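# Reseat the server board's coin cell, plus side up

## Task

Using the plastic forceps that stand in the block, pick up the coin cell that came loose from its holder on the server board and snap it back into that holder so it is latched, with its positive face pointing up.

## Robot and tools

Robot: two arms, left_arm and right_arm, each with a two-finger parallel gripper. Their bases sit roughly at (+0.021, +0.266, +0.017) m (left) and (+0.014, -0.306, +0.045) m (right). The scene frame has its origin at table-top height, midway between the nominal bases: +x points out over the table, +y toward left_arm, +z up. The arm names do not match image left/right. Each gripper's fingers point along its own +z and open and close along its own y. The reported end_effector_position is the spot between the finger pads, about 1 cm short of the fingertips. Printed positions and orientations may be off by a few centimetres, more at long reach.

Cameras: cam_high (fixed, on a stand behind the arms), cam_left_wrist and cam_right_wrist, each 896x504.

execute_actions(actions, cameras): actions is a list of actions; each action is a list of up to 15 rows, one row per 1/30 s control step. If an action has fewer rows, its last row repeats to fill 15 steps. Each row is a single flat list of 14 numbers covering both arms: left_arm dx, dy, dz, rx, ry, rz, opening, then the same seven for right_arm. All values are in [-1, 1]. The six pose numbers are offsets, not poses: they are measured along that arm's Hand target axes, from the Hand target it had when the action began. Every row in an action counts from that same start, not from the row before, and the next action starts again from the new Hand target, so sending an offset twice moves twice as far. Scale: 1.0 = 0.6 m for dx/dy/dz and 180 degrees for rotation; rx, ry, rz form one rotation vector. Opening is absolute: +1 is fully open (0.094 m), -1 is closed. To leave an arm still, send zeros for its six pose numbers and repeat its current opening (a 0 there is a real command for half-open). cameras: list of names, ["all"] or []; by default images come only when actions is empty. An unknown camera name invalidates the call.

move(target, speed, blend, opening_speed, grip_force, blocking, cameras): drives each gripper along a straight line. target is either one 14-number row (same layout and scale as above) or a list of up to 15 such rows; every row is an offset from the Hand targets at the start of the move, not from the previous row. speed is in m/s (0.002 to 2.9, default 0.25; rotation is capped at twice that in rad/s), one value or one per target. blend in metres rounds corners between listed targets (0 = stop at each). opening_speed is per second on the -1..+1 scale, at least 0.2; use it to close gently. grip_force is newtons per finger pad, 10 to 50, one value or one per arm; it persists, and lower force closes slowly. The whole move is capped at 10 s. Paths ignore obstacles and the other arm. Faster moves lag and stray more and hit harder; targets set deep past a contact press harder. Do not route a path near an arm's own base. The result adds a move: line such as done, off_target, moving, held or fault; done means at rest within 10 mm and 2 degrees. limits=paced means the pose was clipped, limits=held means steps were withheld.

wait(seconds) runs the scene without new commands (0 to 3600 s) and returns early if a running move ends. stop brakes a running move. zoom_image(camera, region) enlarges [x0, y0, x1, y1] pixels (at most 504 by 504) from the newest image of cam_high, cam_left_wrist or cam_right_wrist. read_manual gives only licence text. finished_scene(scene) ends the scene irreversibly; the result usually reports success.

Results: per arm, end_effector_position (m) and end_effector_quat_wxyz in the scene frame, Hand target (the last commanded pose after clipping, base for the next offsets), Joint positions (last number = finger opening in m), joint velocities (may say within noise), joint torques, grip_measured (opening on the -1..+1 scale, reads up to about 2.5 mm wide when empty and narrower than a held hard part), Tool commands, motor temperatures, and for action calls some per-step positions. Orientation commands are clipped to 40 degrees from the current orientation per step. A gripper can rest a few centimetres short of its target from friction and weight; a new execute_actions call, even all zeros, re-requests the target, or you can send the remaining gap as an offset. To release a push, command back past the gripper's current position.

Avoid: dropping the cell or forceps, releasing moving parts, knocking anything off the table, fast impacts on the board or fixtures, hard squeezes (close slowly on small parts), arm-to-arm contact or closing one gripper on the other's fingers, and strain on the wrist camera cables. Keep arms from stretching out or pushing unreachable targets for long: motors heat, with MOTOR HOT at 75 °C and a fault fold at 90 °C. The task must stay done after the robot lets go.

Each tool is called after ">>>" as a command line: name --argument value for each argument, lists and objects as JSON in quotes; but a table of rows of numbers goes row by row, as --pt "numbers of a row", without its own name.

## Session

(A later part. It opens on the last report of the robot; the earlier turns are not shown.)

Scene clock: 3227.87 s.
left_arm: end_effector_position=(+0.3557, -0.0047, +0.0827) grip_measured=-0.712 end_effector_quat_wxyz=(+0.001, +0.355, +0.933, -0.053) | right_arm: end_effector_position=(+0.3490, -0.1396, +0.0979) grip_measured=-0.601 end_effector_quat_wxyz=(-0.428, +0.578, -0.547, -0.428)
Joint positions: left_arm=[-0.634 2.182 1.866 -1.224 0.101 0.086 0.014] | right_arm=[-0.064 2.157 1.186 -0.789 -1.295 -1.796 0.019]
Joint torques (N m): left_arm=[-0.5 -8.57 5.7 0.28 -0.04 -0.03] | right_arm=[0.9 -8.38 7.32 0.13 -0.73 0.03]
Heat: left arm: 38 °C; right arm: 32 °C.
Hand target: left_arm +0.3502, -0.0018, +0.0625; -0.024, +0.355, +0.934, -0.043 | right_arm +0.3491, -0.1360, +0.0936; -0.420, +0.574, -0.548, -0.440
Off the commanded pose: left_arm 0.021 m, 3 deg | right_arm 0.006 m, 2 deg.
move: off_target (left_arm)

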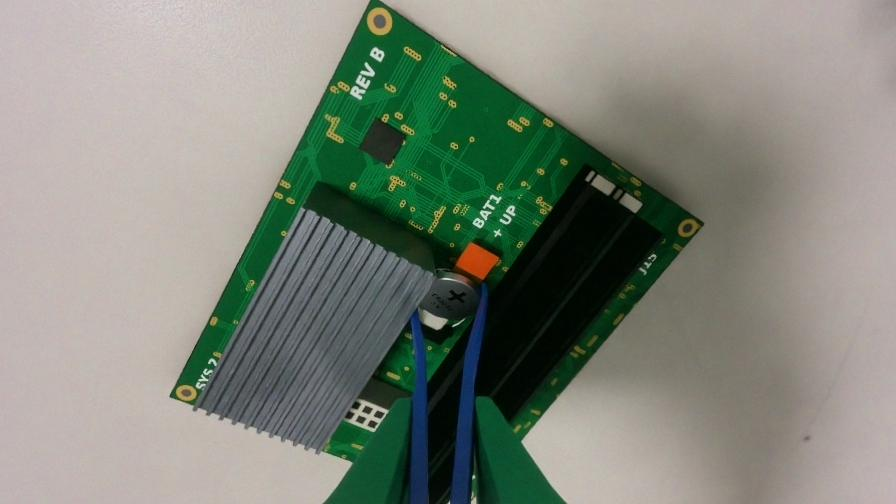

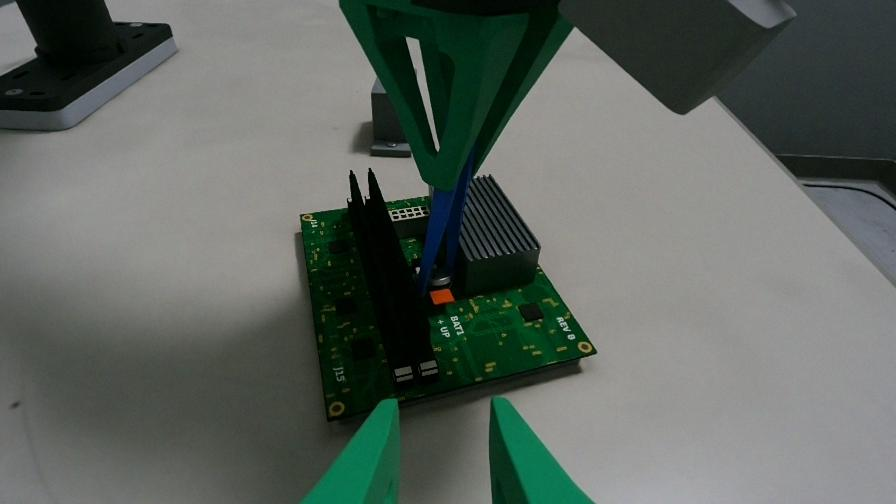

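>>> move --target '[0.0092,0.0,0.0,0,0.0070,0,-0.715,0,0,0,0,0,0,-0.6]' --speed 0.03 --cameras '["cam_left_wrist","cam_right_wrist"]'

>>> zoom_image --camera "cam_right_wrist" --region '[380, 220, 480, 320]'

>>> zoom_image --camera "cam_left_wrist" --region '[400, 230, 500, 350]'

Scene clock: 3239.63 s.
left_arm: end_effector_position=(+0.3547, -0.0035, +0.0826) grip_measured=-0.712 end_effector_quat_wxyz=(-0.001, +0.355, +0.933, -0.051) | right_arm: end_effector_position=(+0.3490, -0.1396, +0.0979) grip_measured=-0.601 end_effector_quat_wxyz=(-0.428, +0.578, -0.547, -0.428)
Joint positions: left_arm=[-0.634 2.182 1.866 -1.23 0.099 0.086 0.014] | right_arm=[-0.064 2.157 1.186 -0.789 -1.295 -1.796 0.019]
Joint torques (N m): left_arm=[-0.5 -8.51 5.81 0.08 -0.04 0] | right_arm=[0.9 -8.38 7.31 0.13 -0.73 0.02]
Heat: left arm: 38 °C; right arm: 32 °C.
Hand target: left_arm +0.3460, +0.0019, +0.0626; -0.034, +0.355, +0.933, -0.039 | right_arm +0.3491, -0.1360, +0.0936; -0.420, +0.574, -0.548, -0.440
Off the commanded pose: left_arm 0.023 m, 4 deg | right_arm 0.006 m, 2 deg.
move: off_target (left_arm)

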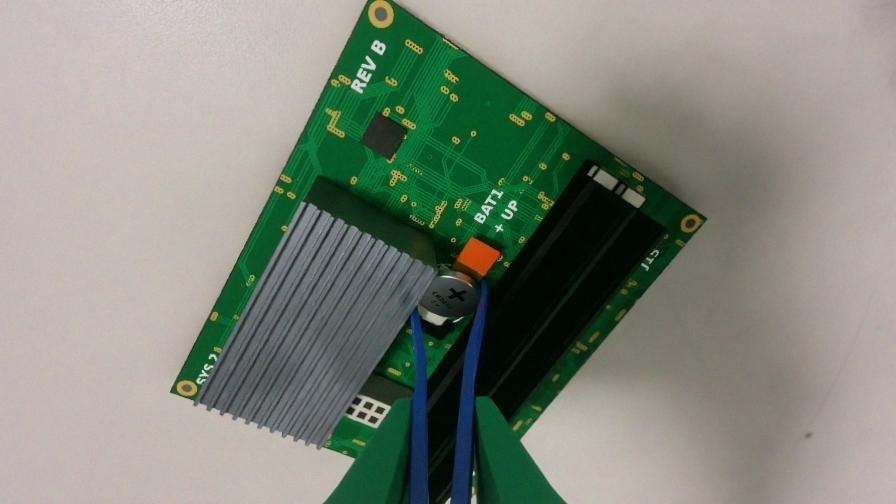

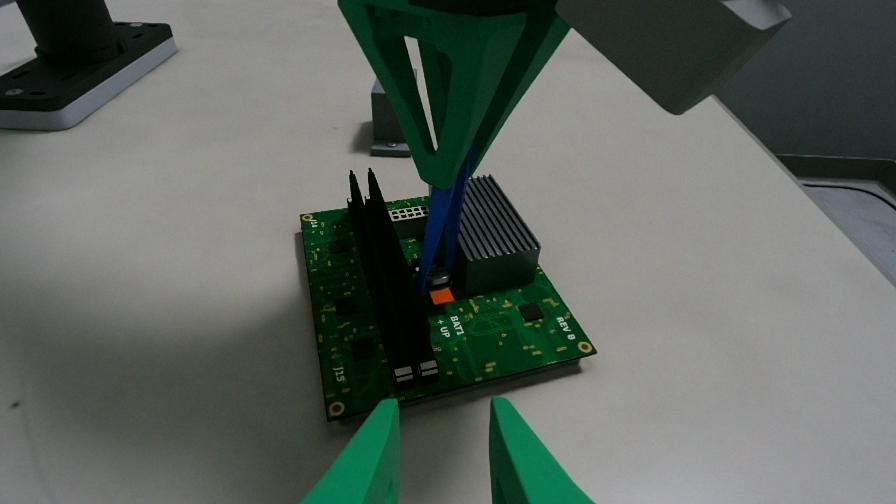

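Scaled by 5.040 from the camera's image (finer frame: 1280x720).

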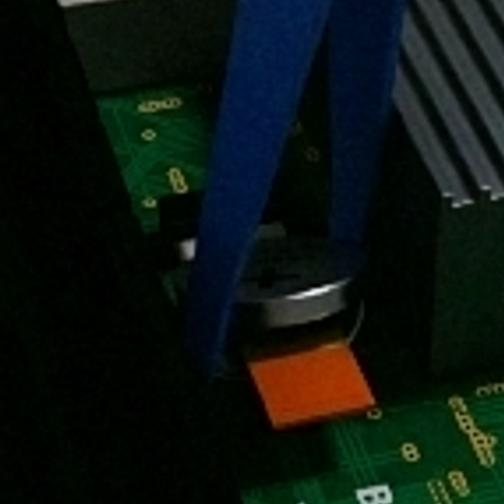

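Scaled by 4.200 from the camera's image (finer frame: 1280x720).

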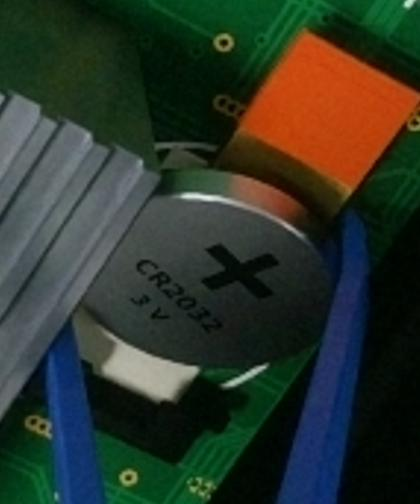

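>>> move --target '[0.0038,0.0,0.0,0,0.0029,0,-0.715,0,0,0,0,0,0,-0.6]' --speed 0.03 --cameras '["cam_left_wrist","cam_right_wrist"]'

>>> zoom_image --camera "cam_right_wrist" --region '[380, 220, 480, 320]'

>>> zoom_image --camera "cam_left_wrist" --region '[400, 230, 500, 350]'

Scene clock: 3251.57 s.
left_arm: end_effector_position=(+0.3532, -0.0023, +0.0826) grip_measured=-0.712 end_effector_quat_wxyz=(-0.005, +0.355, +0.934, -0.050) | right_arm: end_effector_position=(+0.3490, -0.1396, +0.0979) grip_measured=-0.601 end_effector_quat_wxyz=(-0.428, +0.578, -0.547, -0.428)
Joint positions: left_arm=[-0.634 2.182 1.866 -1.238 0.098 0.086 0.014] | right_arm=[-0.064 2.157 1.186 -0.789 -1.295 -1.796 0.019]
Joint torques (N m): left_arm=[-0.47 -8.51 5.78 0.05 -0.05 0.01] | right_arm=[0.91 -8.38 7.32 0.13 -0.73 0.02]
Heat: left arm: 38 °C; right arm: 32 °C.
Hand target: left_arm +0.3444, +0.0034, +0.0626; -0.039, +0.355, +0.933, -0.037 | right_arm +0.3491, -0.1360, +0.0936; -0.420, +0.574, -0.548, -0.440
Off the commanded pose: left_arm 0.023 m, 4 deg | right_arm 0.006 m, 2 deg.
move: off_target (left_arm)

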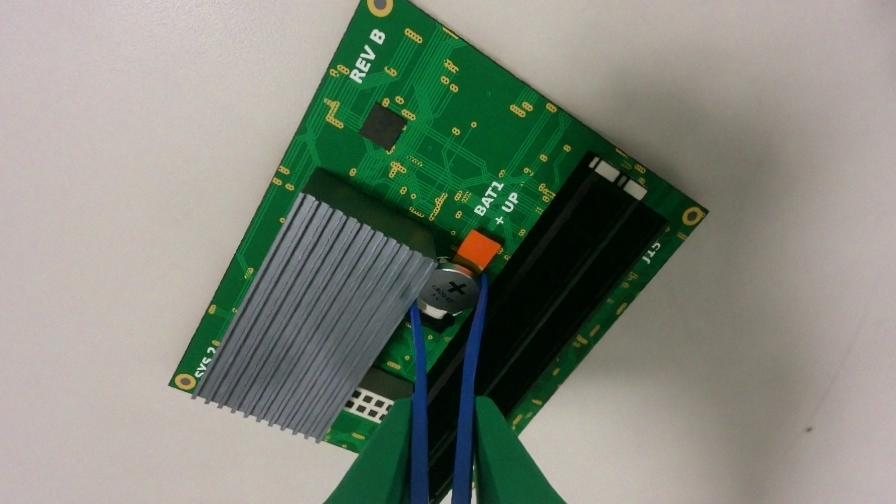

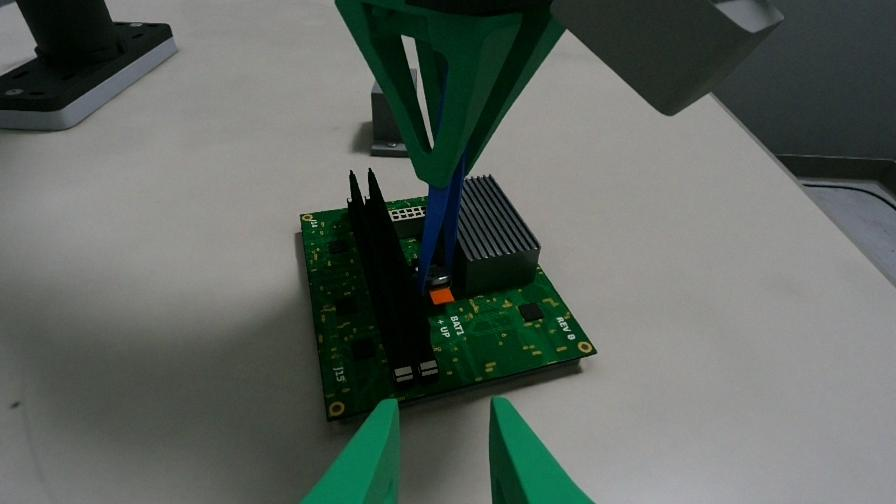

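Scaled by 5.040 from the camera's image (finer frame: 1280x720).

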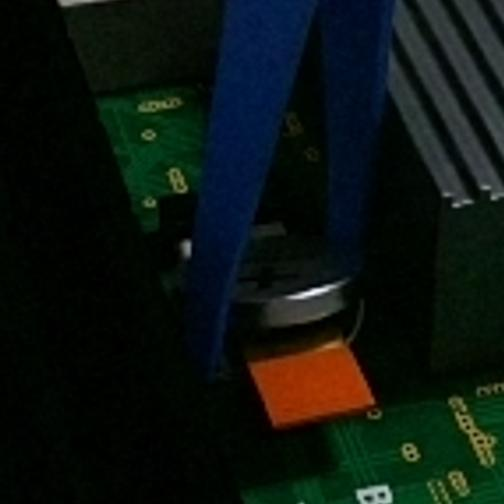

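Scaled by 4.200 from the camera's image (finer frame: 1280x720).

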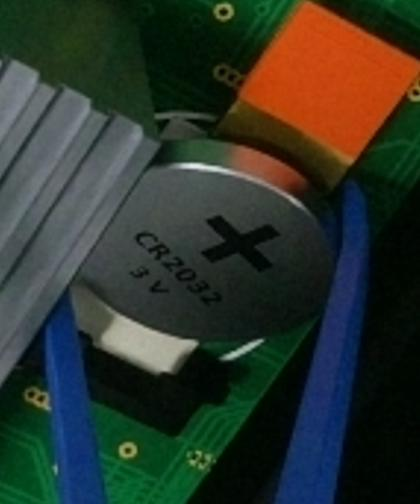

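>>> move --pt "-0.0092 0.0 0.0 0 -0.007 0 -0.715 0 0 0 0 0 0 -0.6" --pt "-0.0092 0.0 0.0 0 -0.007 0 -0.645 0 0 0 0 0 0 -0.6" --speed 0.03 --opening_speed 0.2 --cameras '["cam_left_wrist","cam_right_wrist"]'

>>> zoom_image --camera "cam_right_wrist" --region '[380, 220, 480, 320]'

>>> zoom_image --camera "cam_left_wrist" --region '[400, 230, 500, 350]'

Scene clock: 3303.67 s.
left_arm: end_effector_position=(+0.3531, -0.0022, +0.0826) grip_measured=-0.647 end_effector_quat_wxyz=(-0.005, +0.355, +0.934, -0.050) | right_arm: end_effector_position=(+0.3490, -0.1396, +0.0979) grip_measured=-0.601 end_effector_quat_wxyz=(-0.428, +0.578, -0.547, -0.428)
Joint positions: left_arm=[-0.634 2.182 1.866 -1.238 0.098 0.086 0.017] | right_arm=[-0.064 2.157 1.186 -0.789 -1.295 -1.796 0.019]
Joint torques (N m): left_arm=[-0.47 -8.55 5.61 0.31 -0.02 -0.02] | right_arm=[0.9 -8.38 7.32 0.13 -0.73 0.03]
Heat: left arm: 38 °C; right arm: 32 °C.
Hand target: left_arm +0.3484, -0.0003, +0.0624; -0.028, +0.355, +0.934, -0.041 | right_arm +0.3491, -0.1360, +0.0936; -0.420, +0.574, -0.548, -0.440
Off the commanded pose: left_arm 0.021 m, 3 deg | right_arm 0.006 m, 2 deg.
move: off_target (left_arm); target 2's new opening was sent with left_arm's hand 0.021 m and 3 deg from that target

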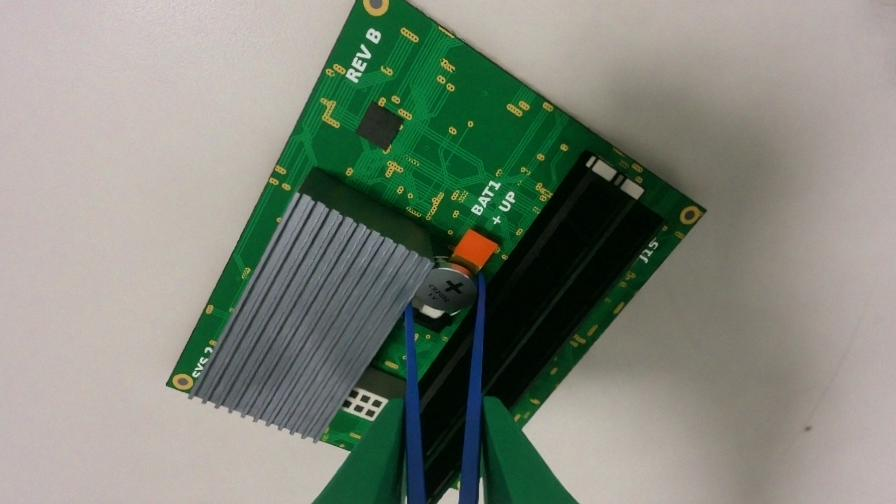

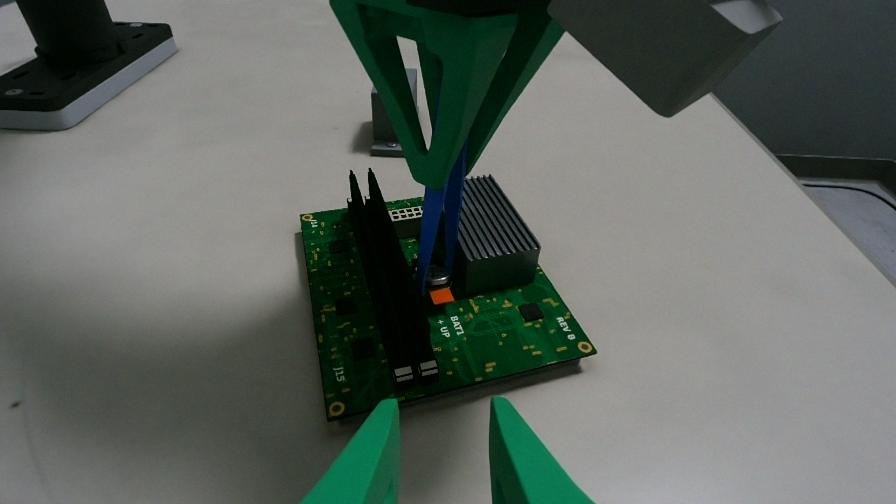

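Scaled by 5.040 from the camera's image (finer frame: 1280x720).

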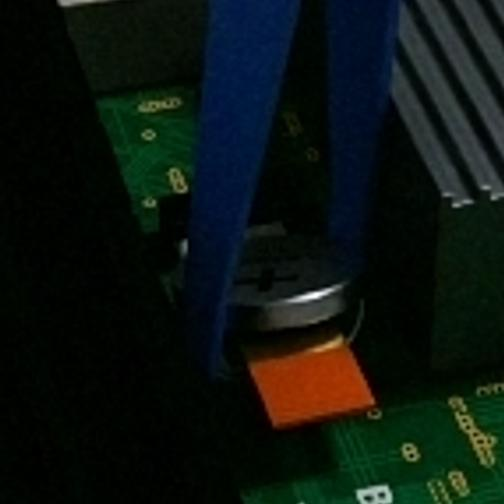

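Scaled by 4.200 from the camera's image (finer frame: 1280x720).

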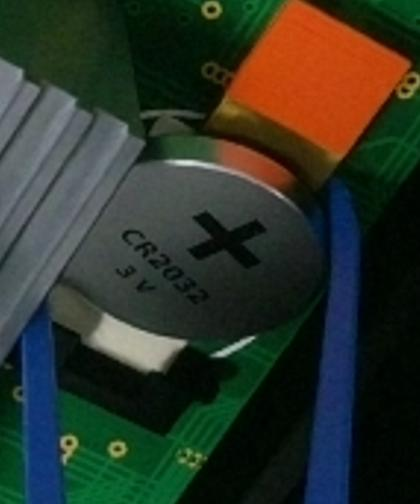

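>>> move --target '[-0.0087,-0.0026,-0.0335,0,0,0,-0.645,0,0,0,0,0,0,-0.6]' --speed 0.05 --cameras '["cam_left_wrist","cam_right_wrist"]'

>>> zoom_image --camera "cam_right_wrist" --region '[380, 220, 480, 320]'

>>> zoom_image --camera "cam_left_wrist" --region '[400, 230, 500, 350]'

Scene clock: 3320.77 s.
left_arm: end_effector_position=(+0.3528, -0.0020, +0.0922) grip_measured=-0.646 end_effector_quat_wxyz=(-0.014, +0.354, +0.934, -0.047) | right_arm: end_effector_position=(+0.3490, -0.1396, +0.0979) grip_measured=-0.601 end_effector_quat_wxyz=(-0.428, +0.578, -0.547, -0.428)
Joint positions: left_arm=[-0.634 2.198 1.931 -1.305 0.098 0.086 0.017] | right_arm=[-0.064 2.157 1.186 -0.789 -1.295 -1.796 0.019]
Joint torques (N m): left_arm=[-0.51 -8.51 9.24 0.05 -0.03 -0.02] | right_arm=[0.9 -8.39 7.32 0.13 -0.73 0.02]
Heat: left arm: 38 °C; right arm: 32 °C.
Hand target: left_arm +0.3529, -0.0038, +0.0824; -0.028, +0.355, +0.934, -0.041 | right_arm +0.3491, -0.1360, +0.0936; -0.420, +0.574, -0.548, -0.440
Off the commanded pose: left_arm 0.010 m, 2 deg | right_arm 0.006 m, 2 deg.
move: done

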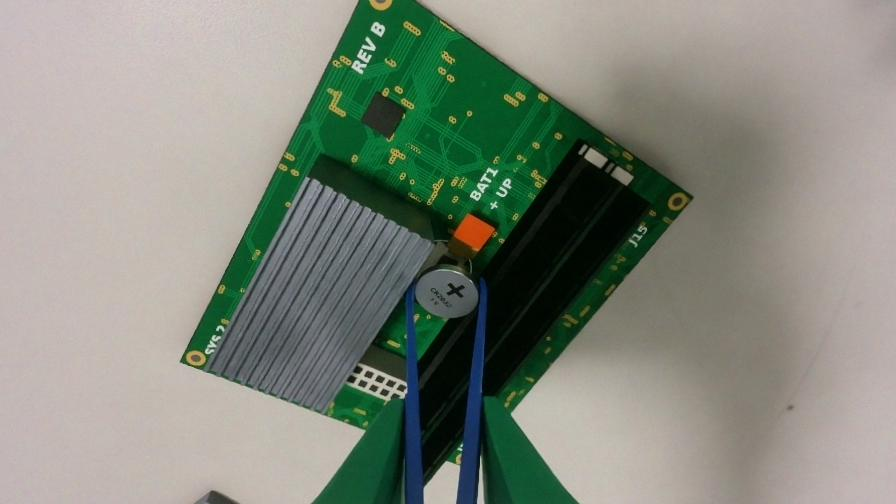

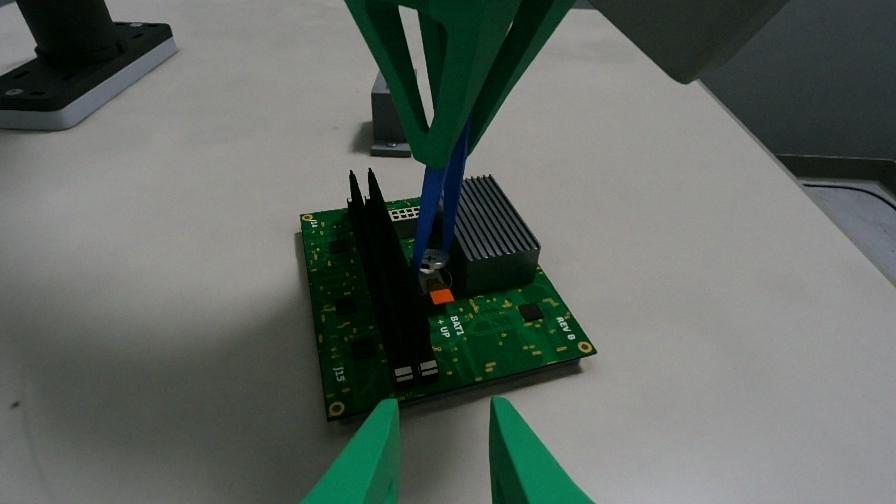

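Scaled by 5.040 from the camera's image (finer frame: 1280x720).

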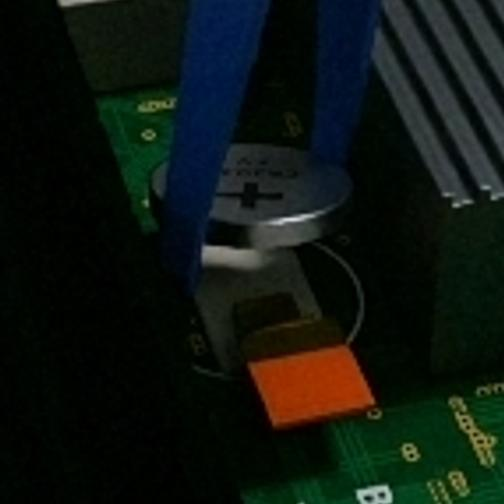

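Scaled by 4.200 from the camera's image (finer frame: 1280x720).

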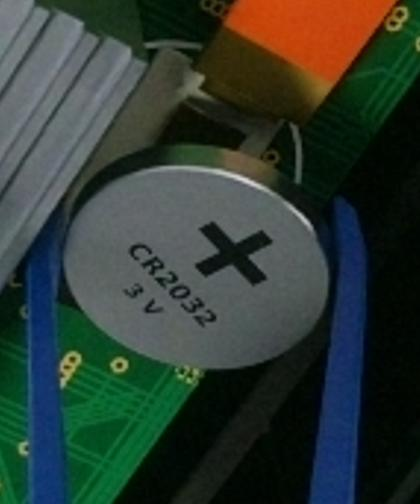

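>>> move --target '[0.0,0.0024,0.0249,0,0,0,-0.71,0,0,0,0,0,0,-0.6]' --speed 0.04 --opening_speed 0.3 --cameras '["cam_left_wrist","cam_right_wrist"]'

>>> zoom_image --camera "cam_right_wrist" --region '[380, 220, 480, 320]'

>>> zoom_image --camera "cam_left_wrist" --region '[400, 230, 500, 350]'

Scene clock: 3357.07 s.
left_arm: end_effector_position=(+0.3545, -0.0033, +0.0864) grip_measured=-0.707 end_effector_quat_wxyz=(-0.012, +0.355, +0.934, -0.048) | right_arm: end_effector_position=(+0.3490, -0.1396, +0.0979) grip_measured=-0.601 end_effector_quat_wxyz=(-0.428, +0.578, -0.547, -0.428)
Joint positions: left_arm=[-0.634 2.205 1.918 -1.282 0.098 0.086 0.014] | right_arm=[-0.064 2.157 1.186 -0.789 -1.295 -1.796 0.019]
Joint torques (N m): left_arm=[-0.5 -8.91 5.74 0.41 -0.03 -0.01] | right_arm=[0.91 -8.36 7.32 0.13 -0.73 0.02]
Heat: left arm: 37 °C; right arm: 32 °C.
Hand target: left_arm +0.3527, -0.0036, +0.0675; -0.028, +0.355, +0.934, -0.041 | right_arm +0.3491, -0.1360, +0.0936; -0.420, +0.574, -0.548, -0.440
Off the commanded pose: left_arm 0.019 m, 2 deg | right_arm 0.006 m, 2 deg.
move: off_target (left_arm)

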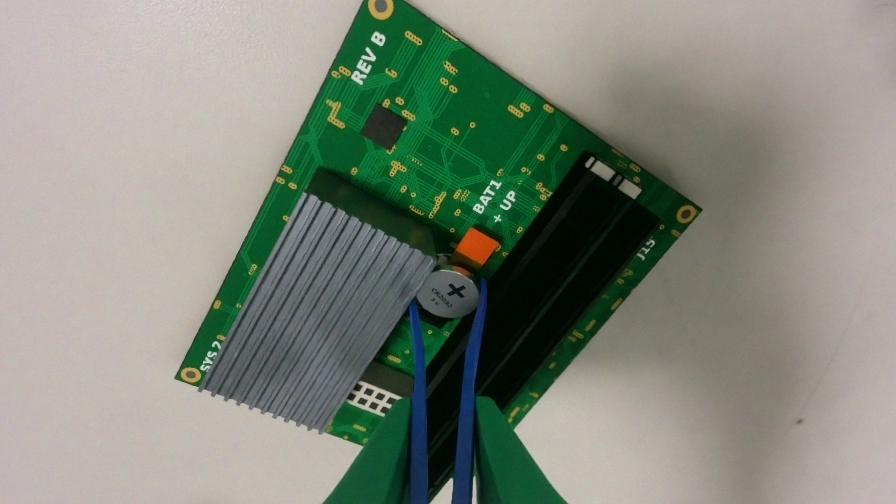

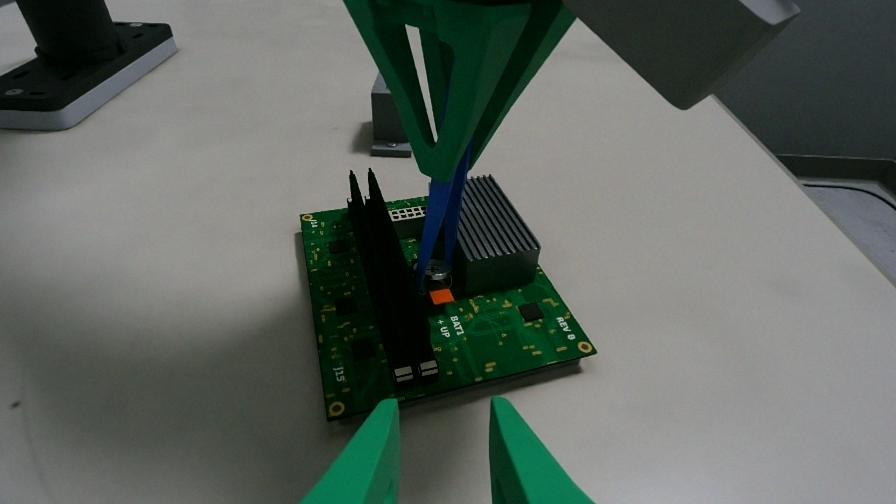

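Scaled by 5.040 from the camera's image (finer frame: 1280x720).

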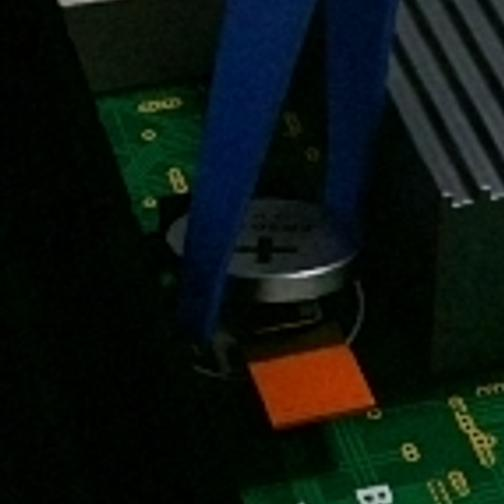

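Scaled by 4.200 from the camera's image (finer frame: 1280x720).

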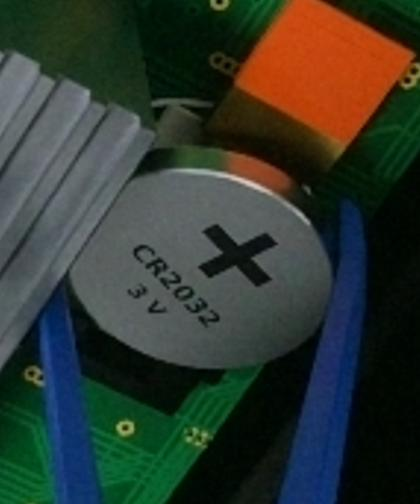

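>>> move --target '[-0.0029,-0.0003,0.0,0,0,0,-0.71,0,0,0,0,0,0,-0.6]' --speed 0.03 --cameras '["cam_left_wrist","cam_right_wrist"]'

>>> zoom_image --camera "cam_left_wrist" --region '[400, 230, 500, 350]'

Scene clock: 3373.70 s.
left_arm: end_effector_position=(+0.3543, -0.0032, +0.0832) grip_measured=-0.707 end_effector_quat_wxyz=(-0.016, +0.354, +0.934, -0.047) | right_arm: end_effector_position=(+0.3490, -0.1396, +0.0979) grip_measured=-0.601 end_effector_quat_wxyz=(-0.428, +0.578, -0.547, -0.428)
Joint positions: left_arm=[-0.634 2.213 1.918 -1.281 0.098 0.086 0.014] | right_arm=[-0.064 2.157 1.186 -0.789 -1.295 -1.796 0.019]
Joint torques (N m): left_arm=[-0.59 -8.96 6.78 0.34 -0.02 -0.03] | right_arm=[0.9 -8.38 7.31 0.13 -0.72 0.03]
Heat: left arm: 38 °C; right arm: 32 °C.
Hand target: left_arm +0.3539, -0.0048, +0.0674; -0.028, +0.355, +0.934, -0.041 | right_arm +0.3491, -0.1360, +0.0936; -0.420, +0.574, -0.548, -0.440
Off the commanded pose: left_arm 0.016 m, 2 deg | right_arm 0.006 m, 2 deg.
move: off_target (left_arm)

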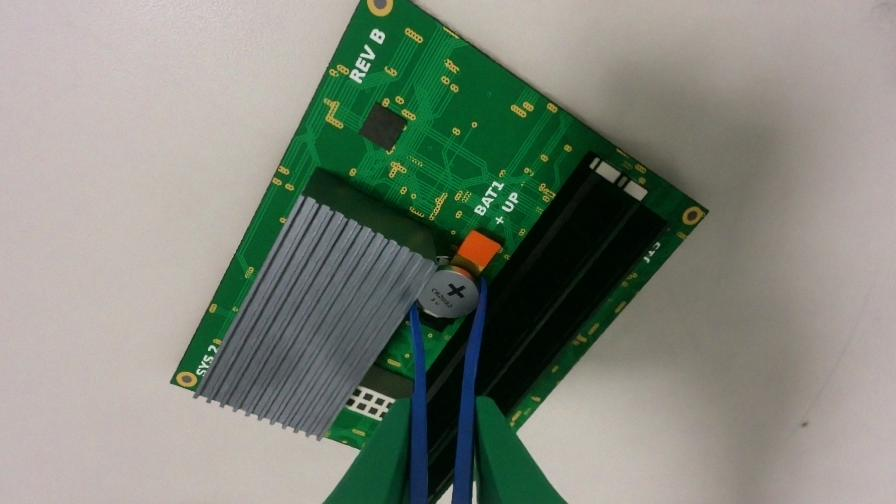

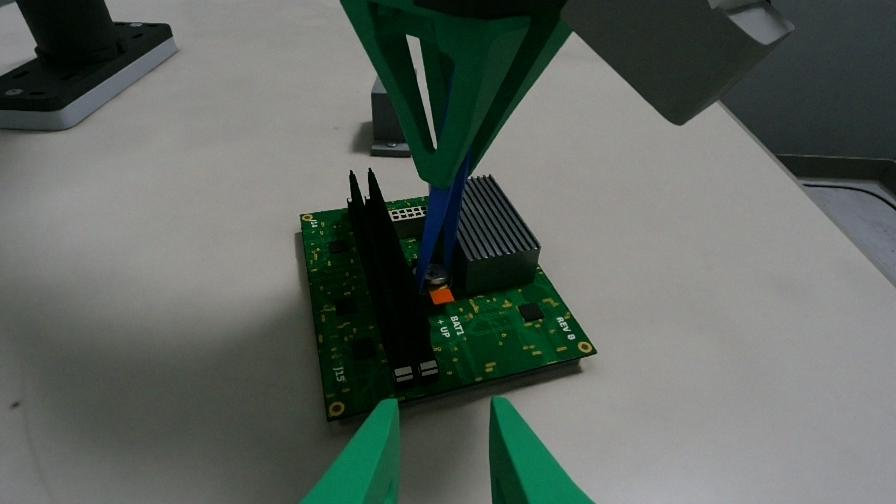

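Scaled by 4.200 from the camera's image (finer frame: 1280x720).

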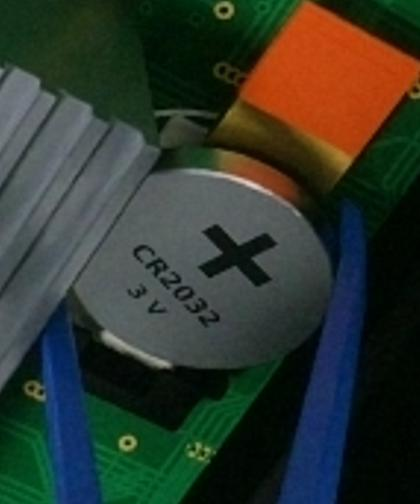

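>>> zoom_image --camera "cam_left_wrist" --region '[410, 290, 470, 335]'

>>> zoom_image --camera "cam_right_wrist" --region '[400, 240, 460, 300]'

Scaled by 8.400 from the camera's image (finer frame: 1280x720).

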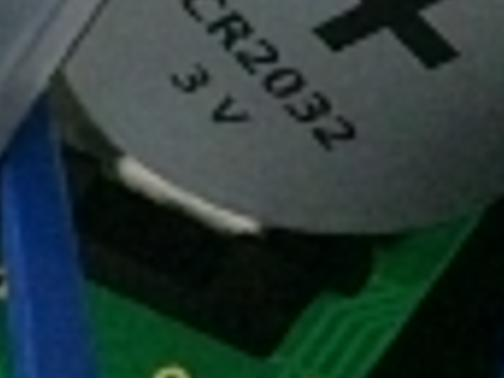

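Scaled by 8.400 from the camera's image (finer frame: 1280x720).

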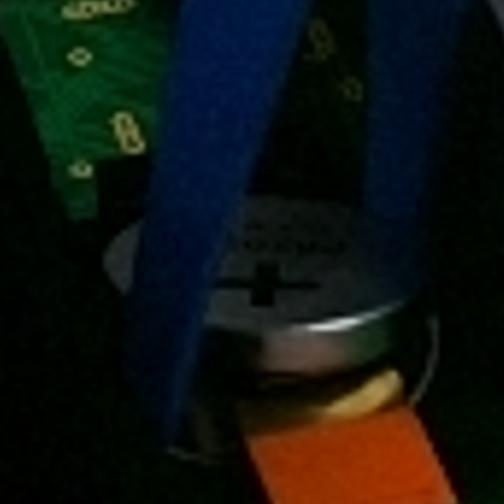

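>>> move --target '[0.0,0.0005,0.005,0,0,0,-0.71,0,0,0,0,0,0,-0.6]' --speed 0.03 --cameras '["cam_left_wrist","cam_right_wrist"]'

>>> zoom_image --camera "cam_left_wrist" --region '[405, 250, 495, 330]'

>>> zoom_image --camera "cam_right_wrist" --region '[400, 240, 460, 300]'

Scene clock: 3402.23 s.
left_arm: end_effector_position=(+0.3553, -0.0039, +0.0832) grip_measured=-0.707 end_effector_quat_wxyz=(-0.014, +0.354, +0.934, -0.047) | right_arm: end_effector_position=(+0.3490, -0.1396, +0.0979) grip_measured=-0.601 end_effector_quat_wxyz=(-0.428, +0.578, -0.547, -0.428)
Joint positions: left_arm=[-0.634 2.213 1.918 -1.276 0.098 0.086 0.014] | right_arm=[-0.064 2.157 1.186 -0.789 -1.295 -1.796 0.019]
Joint torques (N m): left_arm=[-0.59 -8.94 5.91 0.42 -0.03 -0.03] | right_arm=[0.91 -8.36 7.34 0.13 -0.73 0.03]
Heat: left arm: 36 °C; right arm: 32 °C.
Hand target: left_arm +0.3538, -0.0048, +0.0644; -0.028, +0.355, +0.934, -0.041 | right_arm +0.3491, -0.1360, +0.0936; -0.420, +0.574, -0.548, -0.440
Off the commanded pose: left_arm 0.019 m, 2 deg | right_arm 0.006 m, 2 deg.
move: off_target (left_arm)

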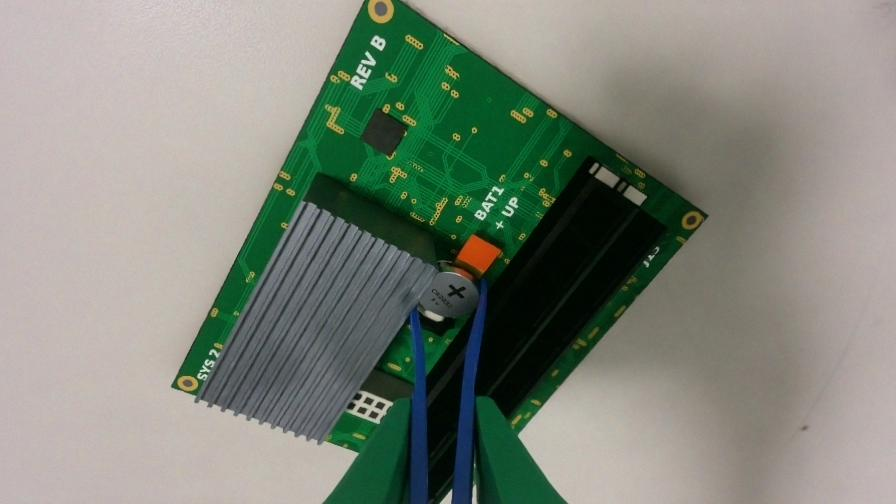

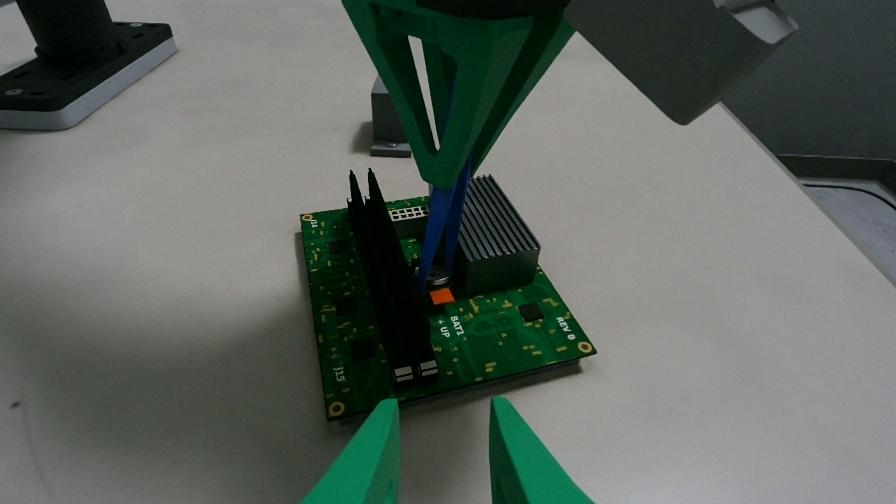

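Scaled by 5.600 from the camera's image (finer frame: 1280x720).

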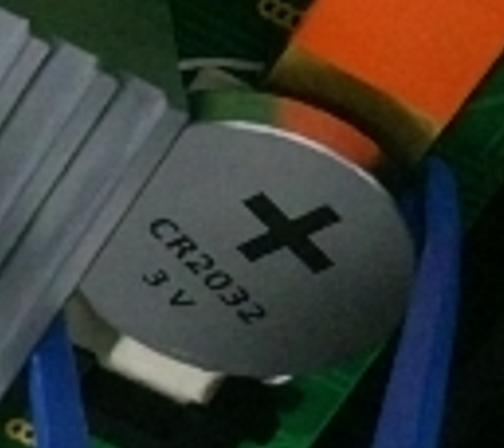

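Scaled by 8.400 from the camera's image (finer frame: 1280x720).

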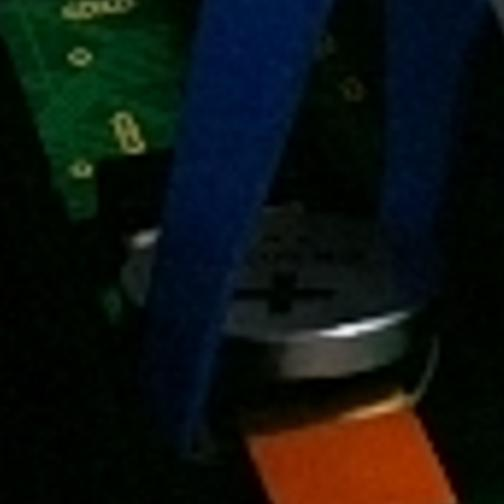

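>>> move --target '[0.0146,0.0,0.0,0,0.0111,0,-0.71,0,0,0,0,0,0,-0.6]' --speed 0.03 --cameras '["cam_left_wrist","cam_right_wrist"]'

>>> zoom_image --camera "cam_left_wrist" --region '[405, 250, 495, 330]'

>>> zoom_image --camera "cam_right_wrist" --region '[400, 240, 460, 300]'

Scene clock: 3411.57 s.
left_arm: end_effector_position=(+0.3550, -0.0033, +0.0831) grip_measured=-0.707 end_effector_quat_wxyz=(-0.014, +0.354, +0.934, -0.046) | right_arm: end_effector_position=(+0.3490, -0.1396, +0.0979) grip_measured=-0.601 end_effector_quat_wxyz=(-0.428, +0.578, -0.547, -0.428)
Joint positions: left_arm=[-0.634 2.213 1.918 -1.279 0.097 0.086 0.014] | right_arm=[-0.064 2.157 1.186 -0.789 -1.295 -1.796 0.019]
Joint torques (N m): left_arm=[-0.53 -8.83 6.06 0.04 -0.04 0.02] | right_arm=[0.9 -8.38 7.32 0.13 -0.73 0.02]
Heat: left arm: 36 °C; right arm: 32 °C.
Hand target: left_arm +0.3472, +0.0010, +0.0646; -0.045, +0.355, +0.933, -0.035 | right_arm +0.3491, -0.1360, +0.0936; -0.420, +0.574, -0.548, -0.440
Off the commanded pose: left_arm 0.021 m, 4 deg | right_arm 0.006 m, 2 deg.
move: off_target (left_arm)

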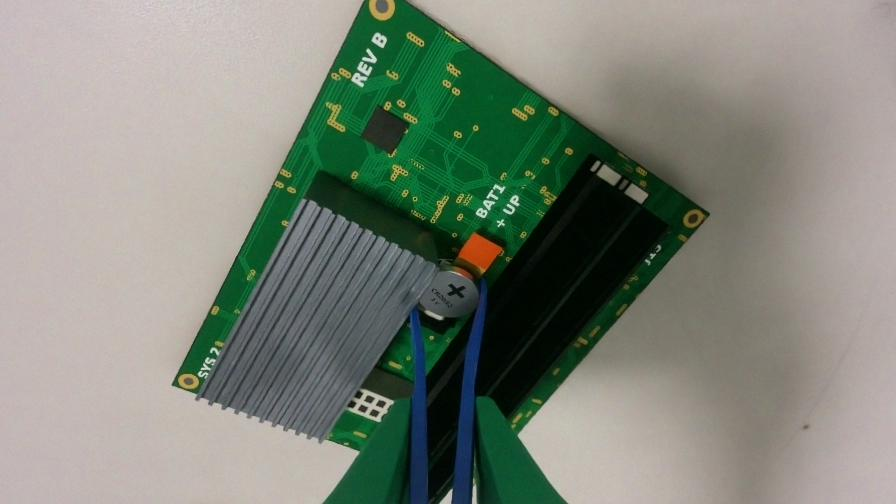

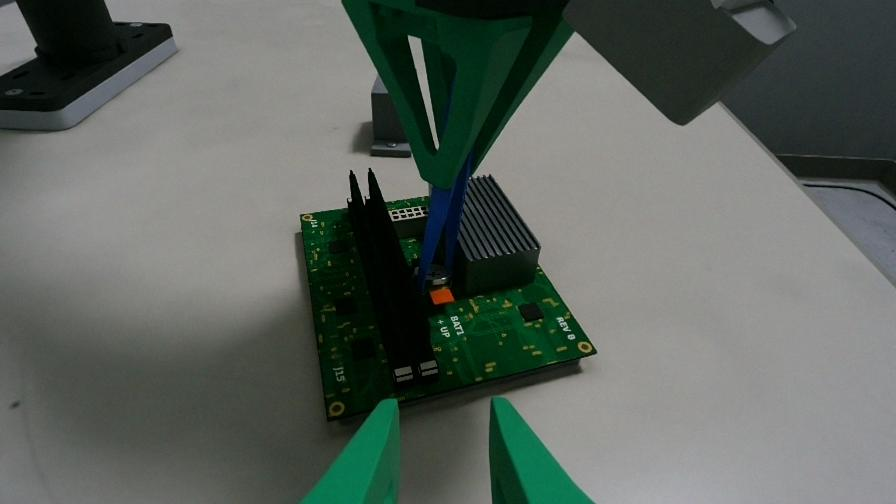

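Scaled by 5.600 from the camera's image (finer frame: 1280x720).

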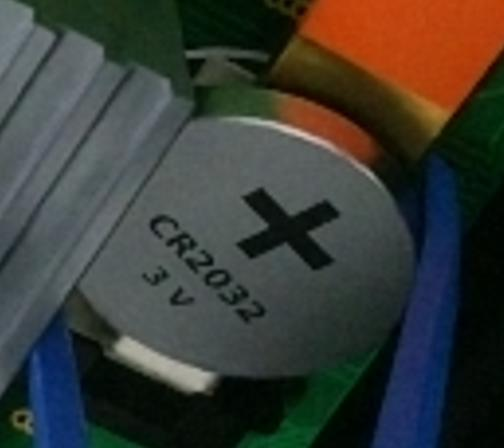

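Scaled by 8.400 from the camera's image (finer frame: 1280x720).

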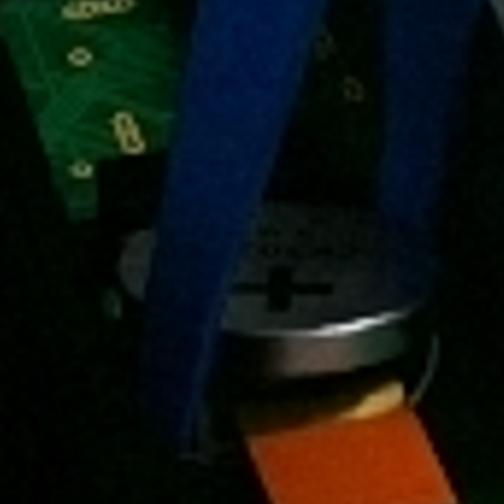

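>>> move --target '[0.0033,0.0,0.0,0,0.0025,0,-0.71,0,0,0,0,0,0,-0.6]' --speed 0.03 --cameras '["cam_left_wrist","cam_right_wrist"]'

>>> zoom_image --camera "cam_left_wrist" --region '[405, 250, 495, 330]'

>>> zoom_image --camera "cam_right_wrist" --region '[400, 240, 460, 300]'

Scene clock: 3425.53 s.
left_arm: end_effector_position=(+0.3539, -0.0023, +0.0831) grip_measured=-0.707 end_effector_quat_wxyz=(-0.017, +0.354, +0.934, -0.045) | right_arm: end_effector_position=(+0.3490, -0.1396, +0.0979) grip_measured=-0.601 end_effector_quat_wxyz=(-0.428, +0.578, -0.547, -0.428)
Joint positions: left_arm=[-0.634 2.213 1.918 -1.285 0.096 0.086 0.014] | right_arm=[-0.064 2.157 1.186 -0.789 -1.295 -1.796 0.019]
Joint torques (N m): left_arm=[-0.53 -8.81 6.04 -0.02 -0.04 0.03] | right_arm=[0.91 -8.38 7.32 0.13 -0.73 0.02]
Heat: left arm: 35 °C; right arm: 32 °C.
Hand target: left_arm +0.3458, +0.0024, +0.0647; -0.048, +0.356, +0.933, -0.033 | right_arm +0.3491, -0.1360, +0.0936; -0.420, +0.574, -0.548, -0.440
Off the commanded pose: left_arm 0.021 m, 4 deg | right_arm 0.006 m, 2 deg.
move: off_target (left_arm)

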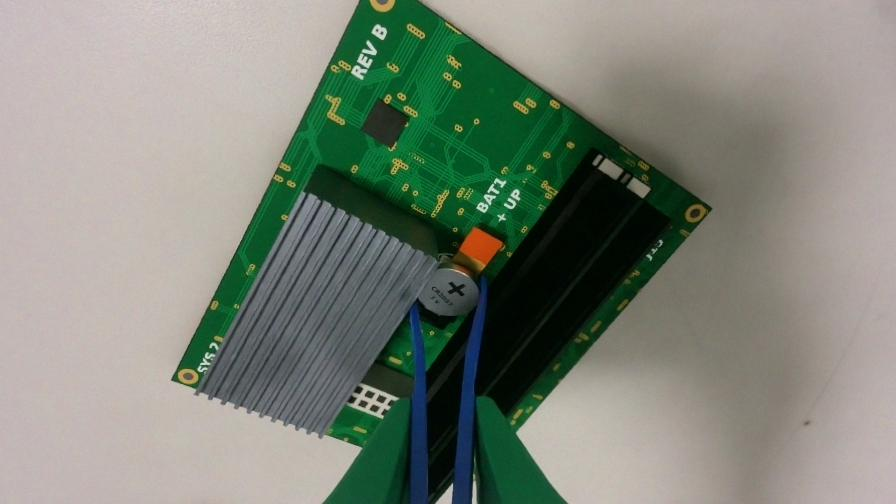

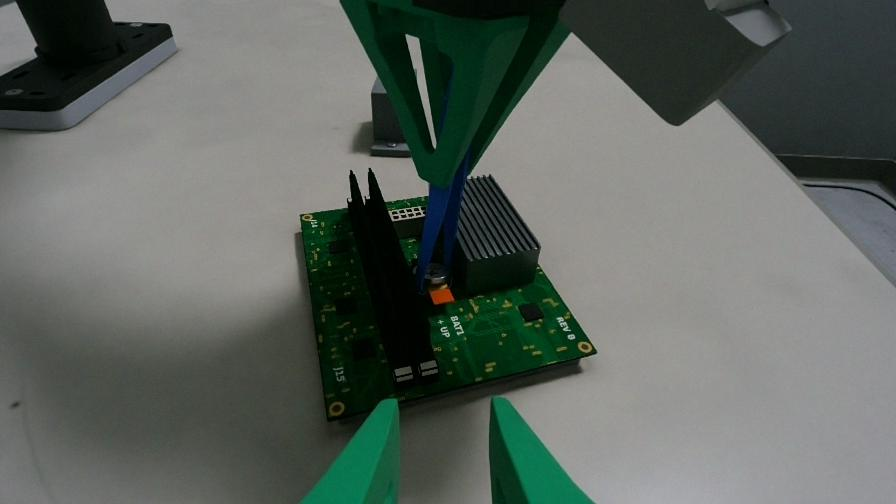

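Scaled by 5.600 from the camera's image (finer frame: 1280x720).

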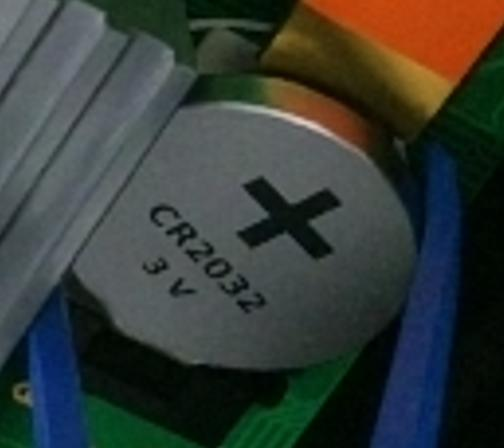

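Scaled by 8.400 from the camera's image (finer frame: 1280x720).

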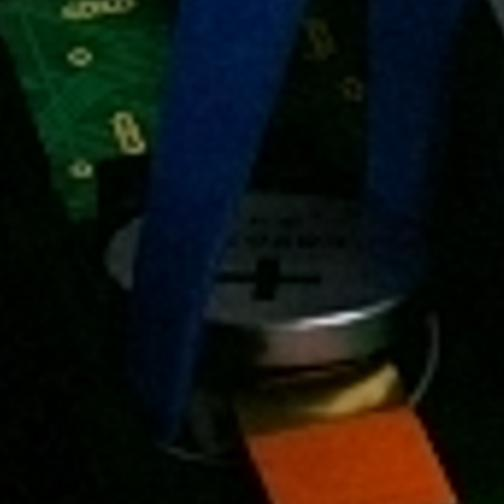

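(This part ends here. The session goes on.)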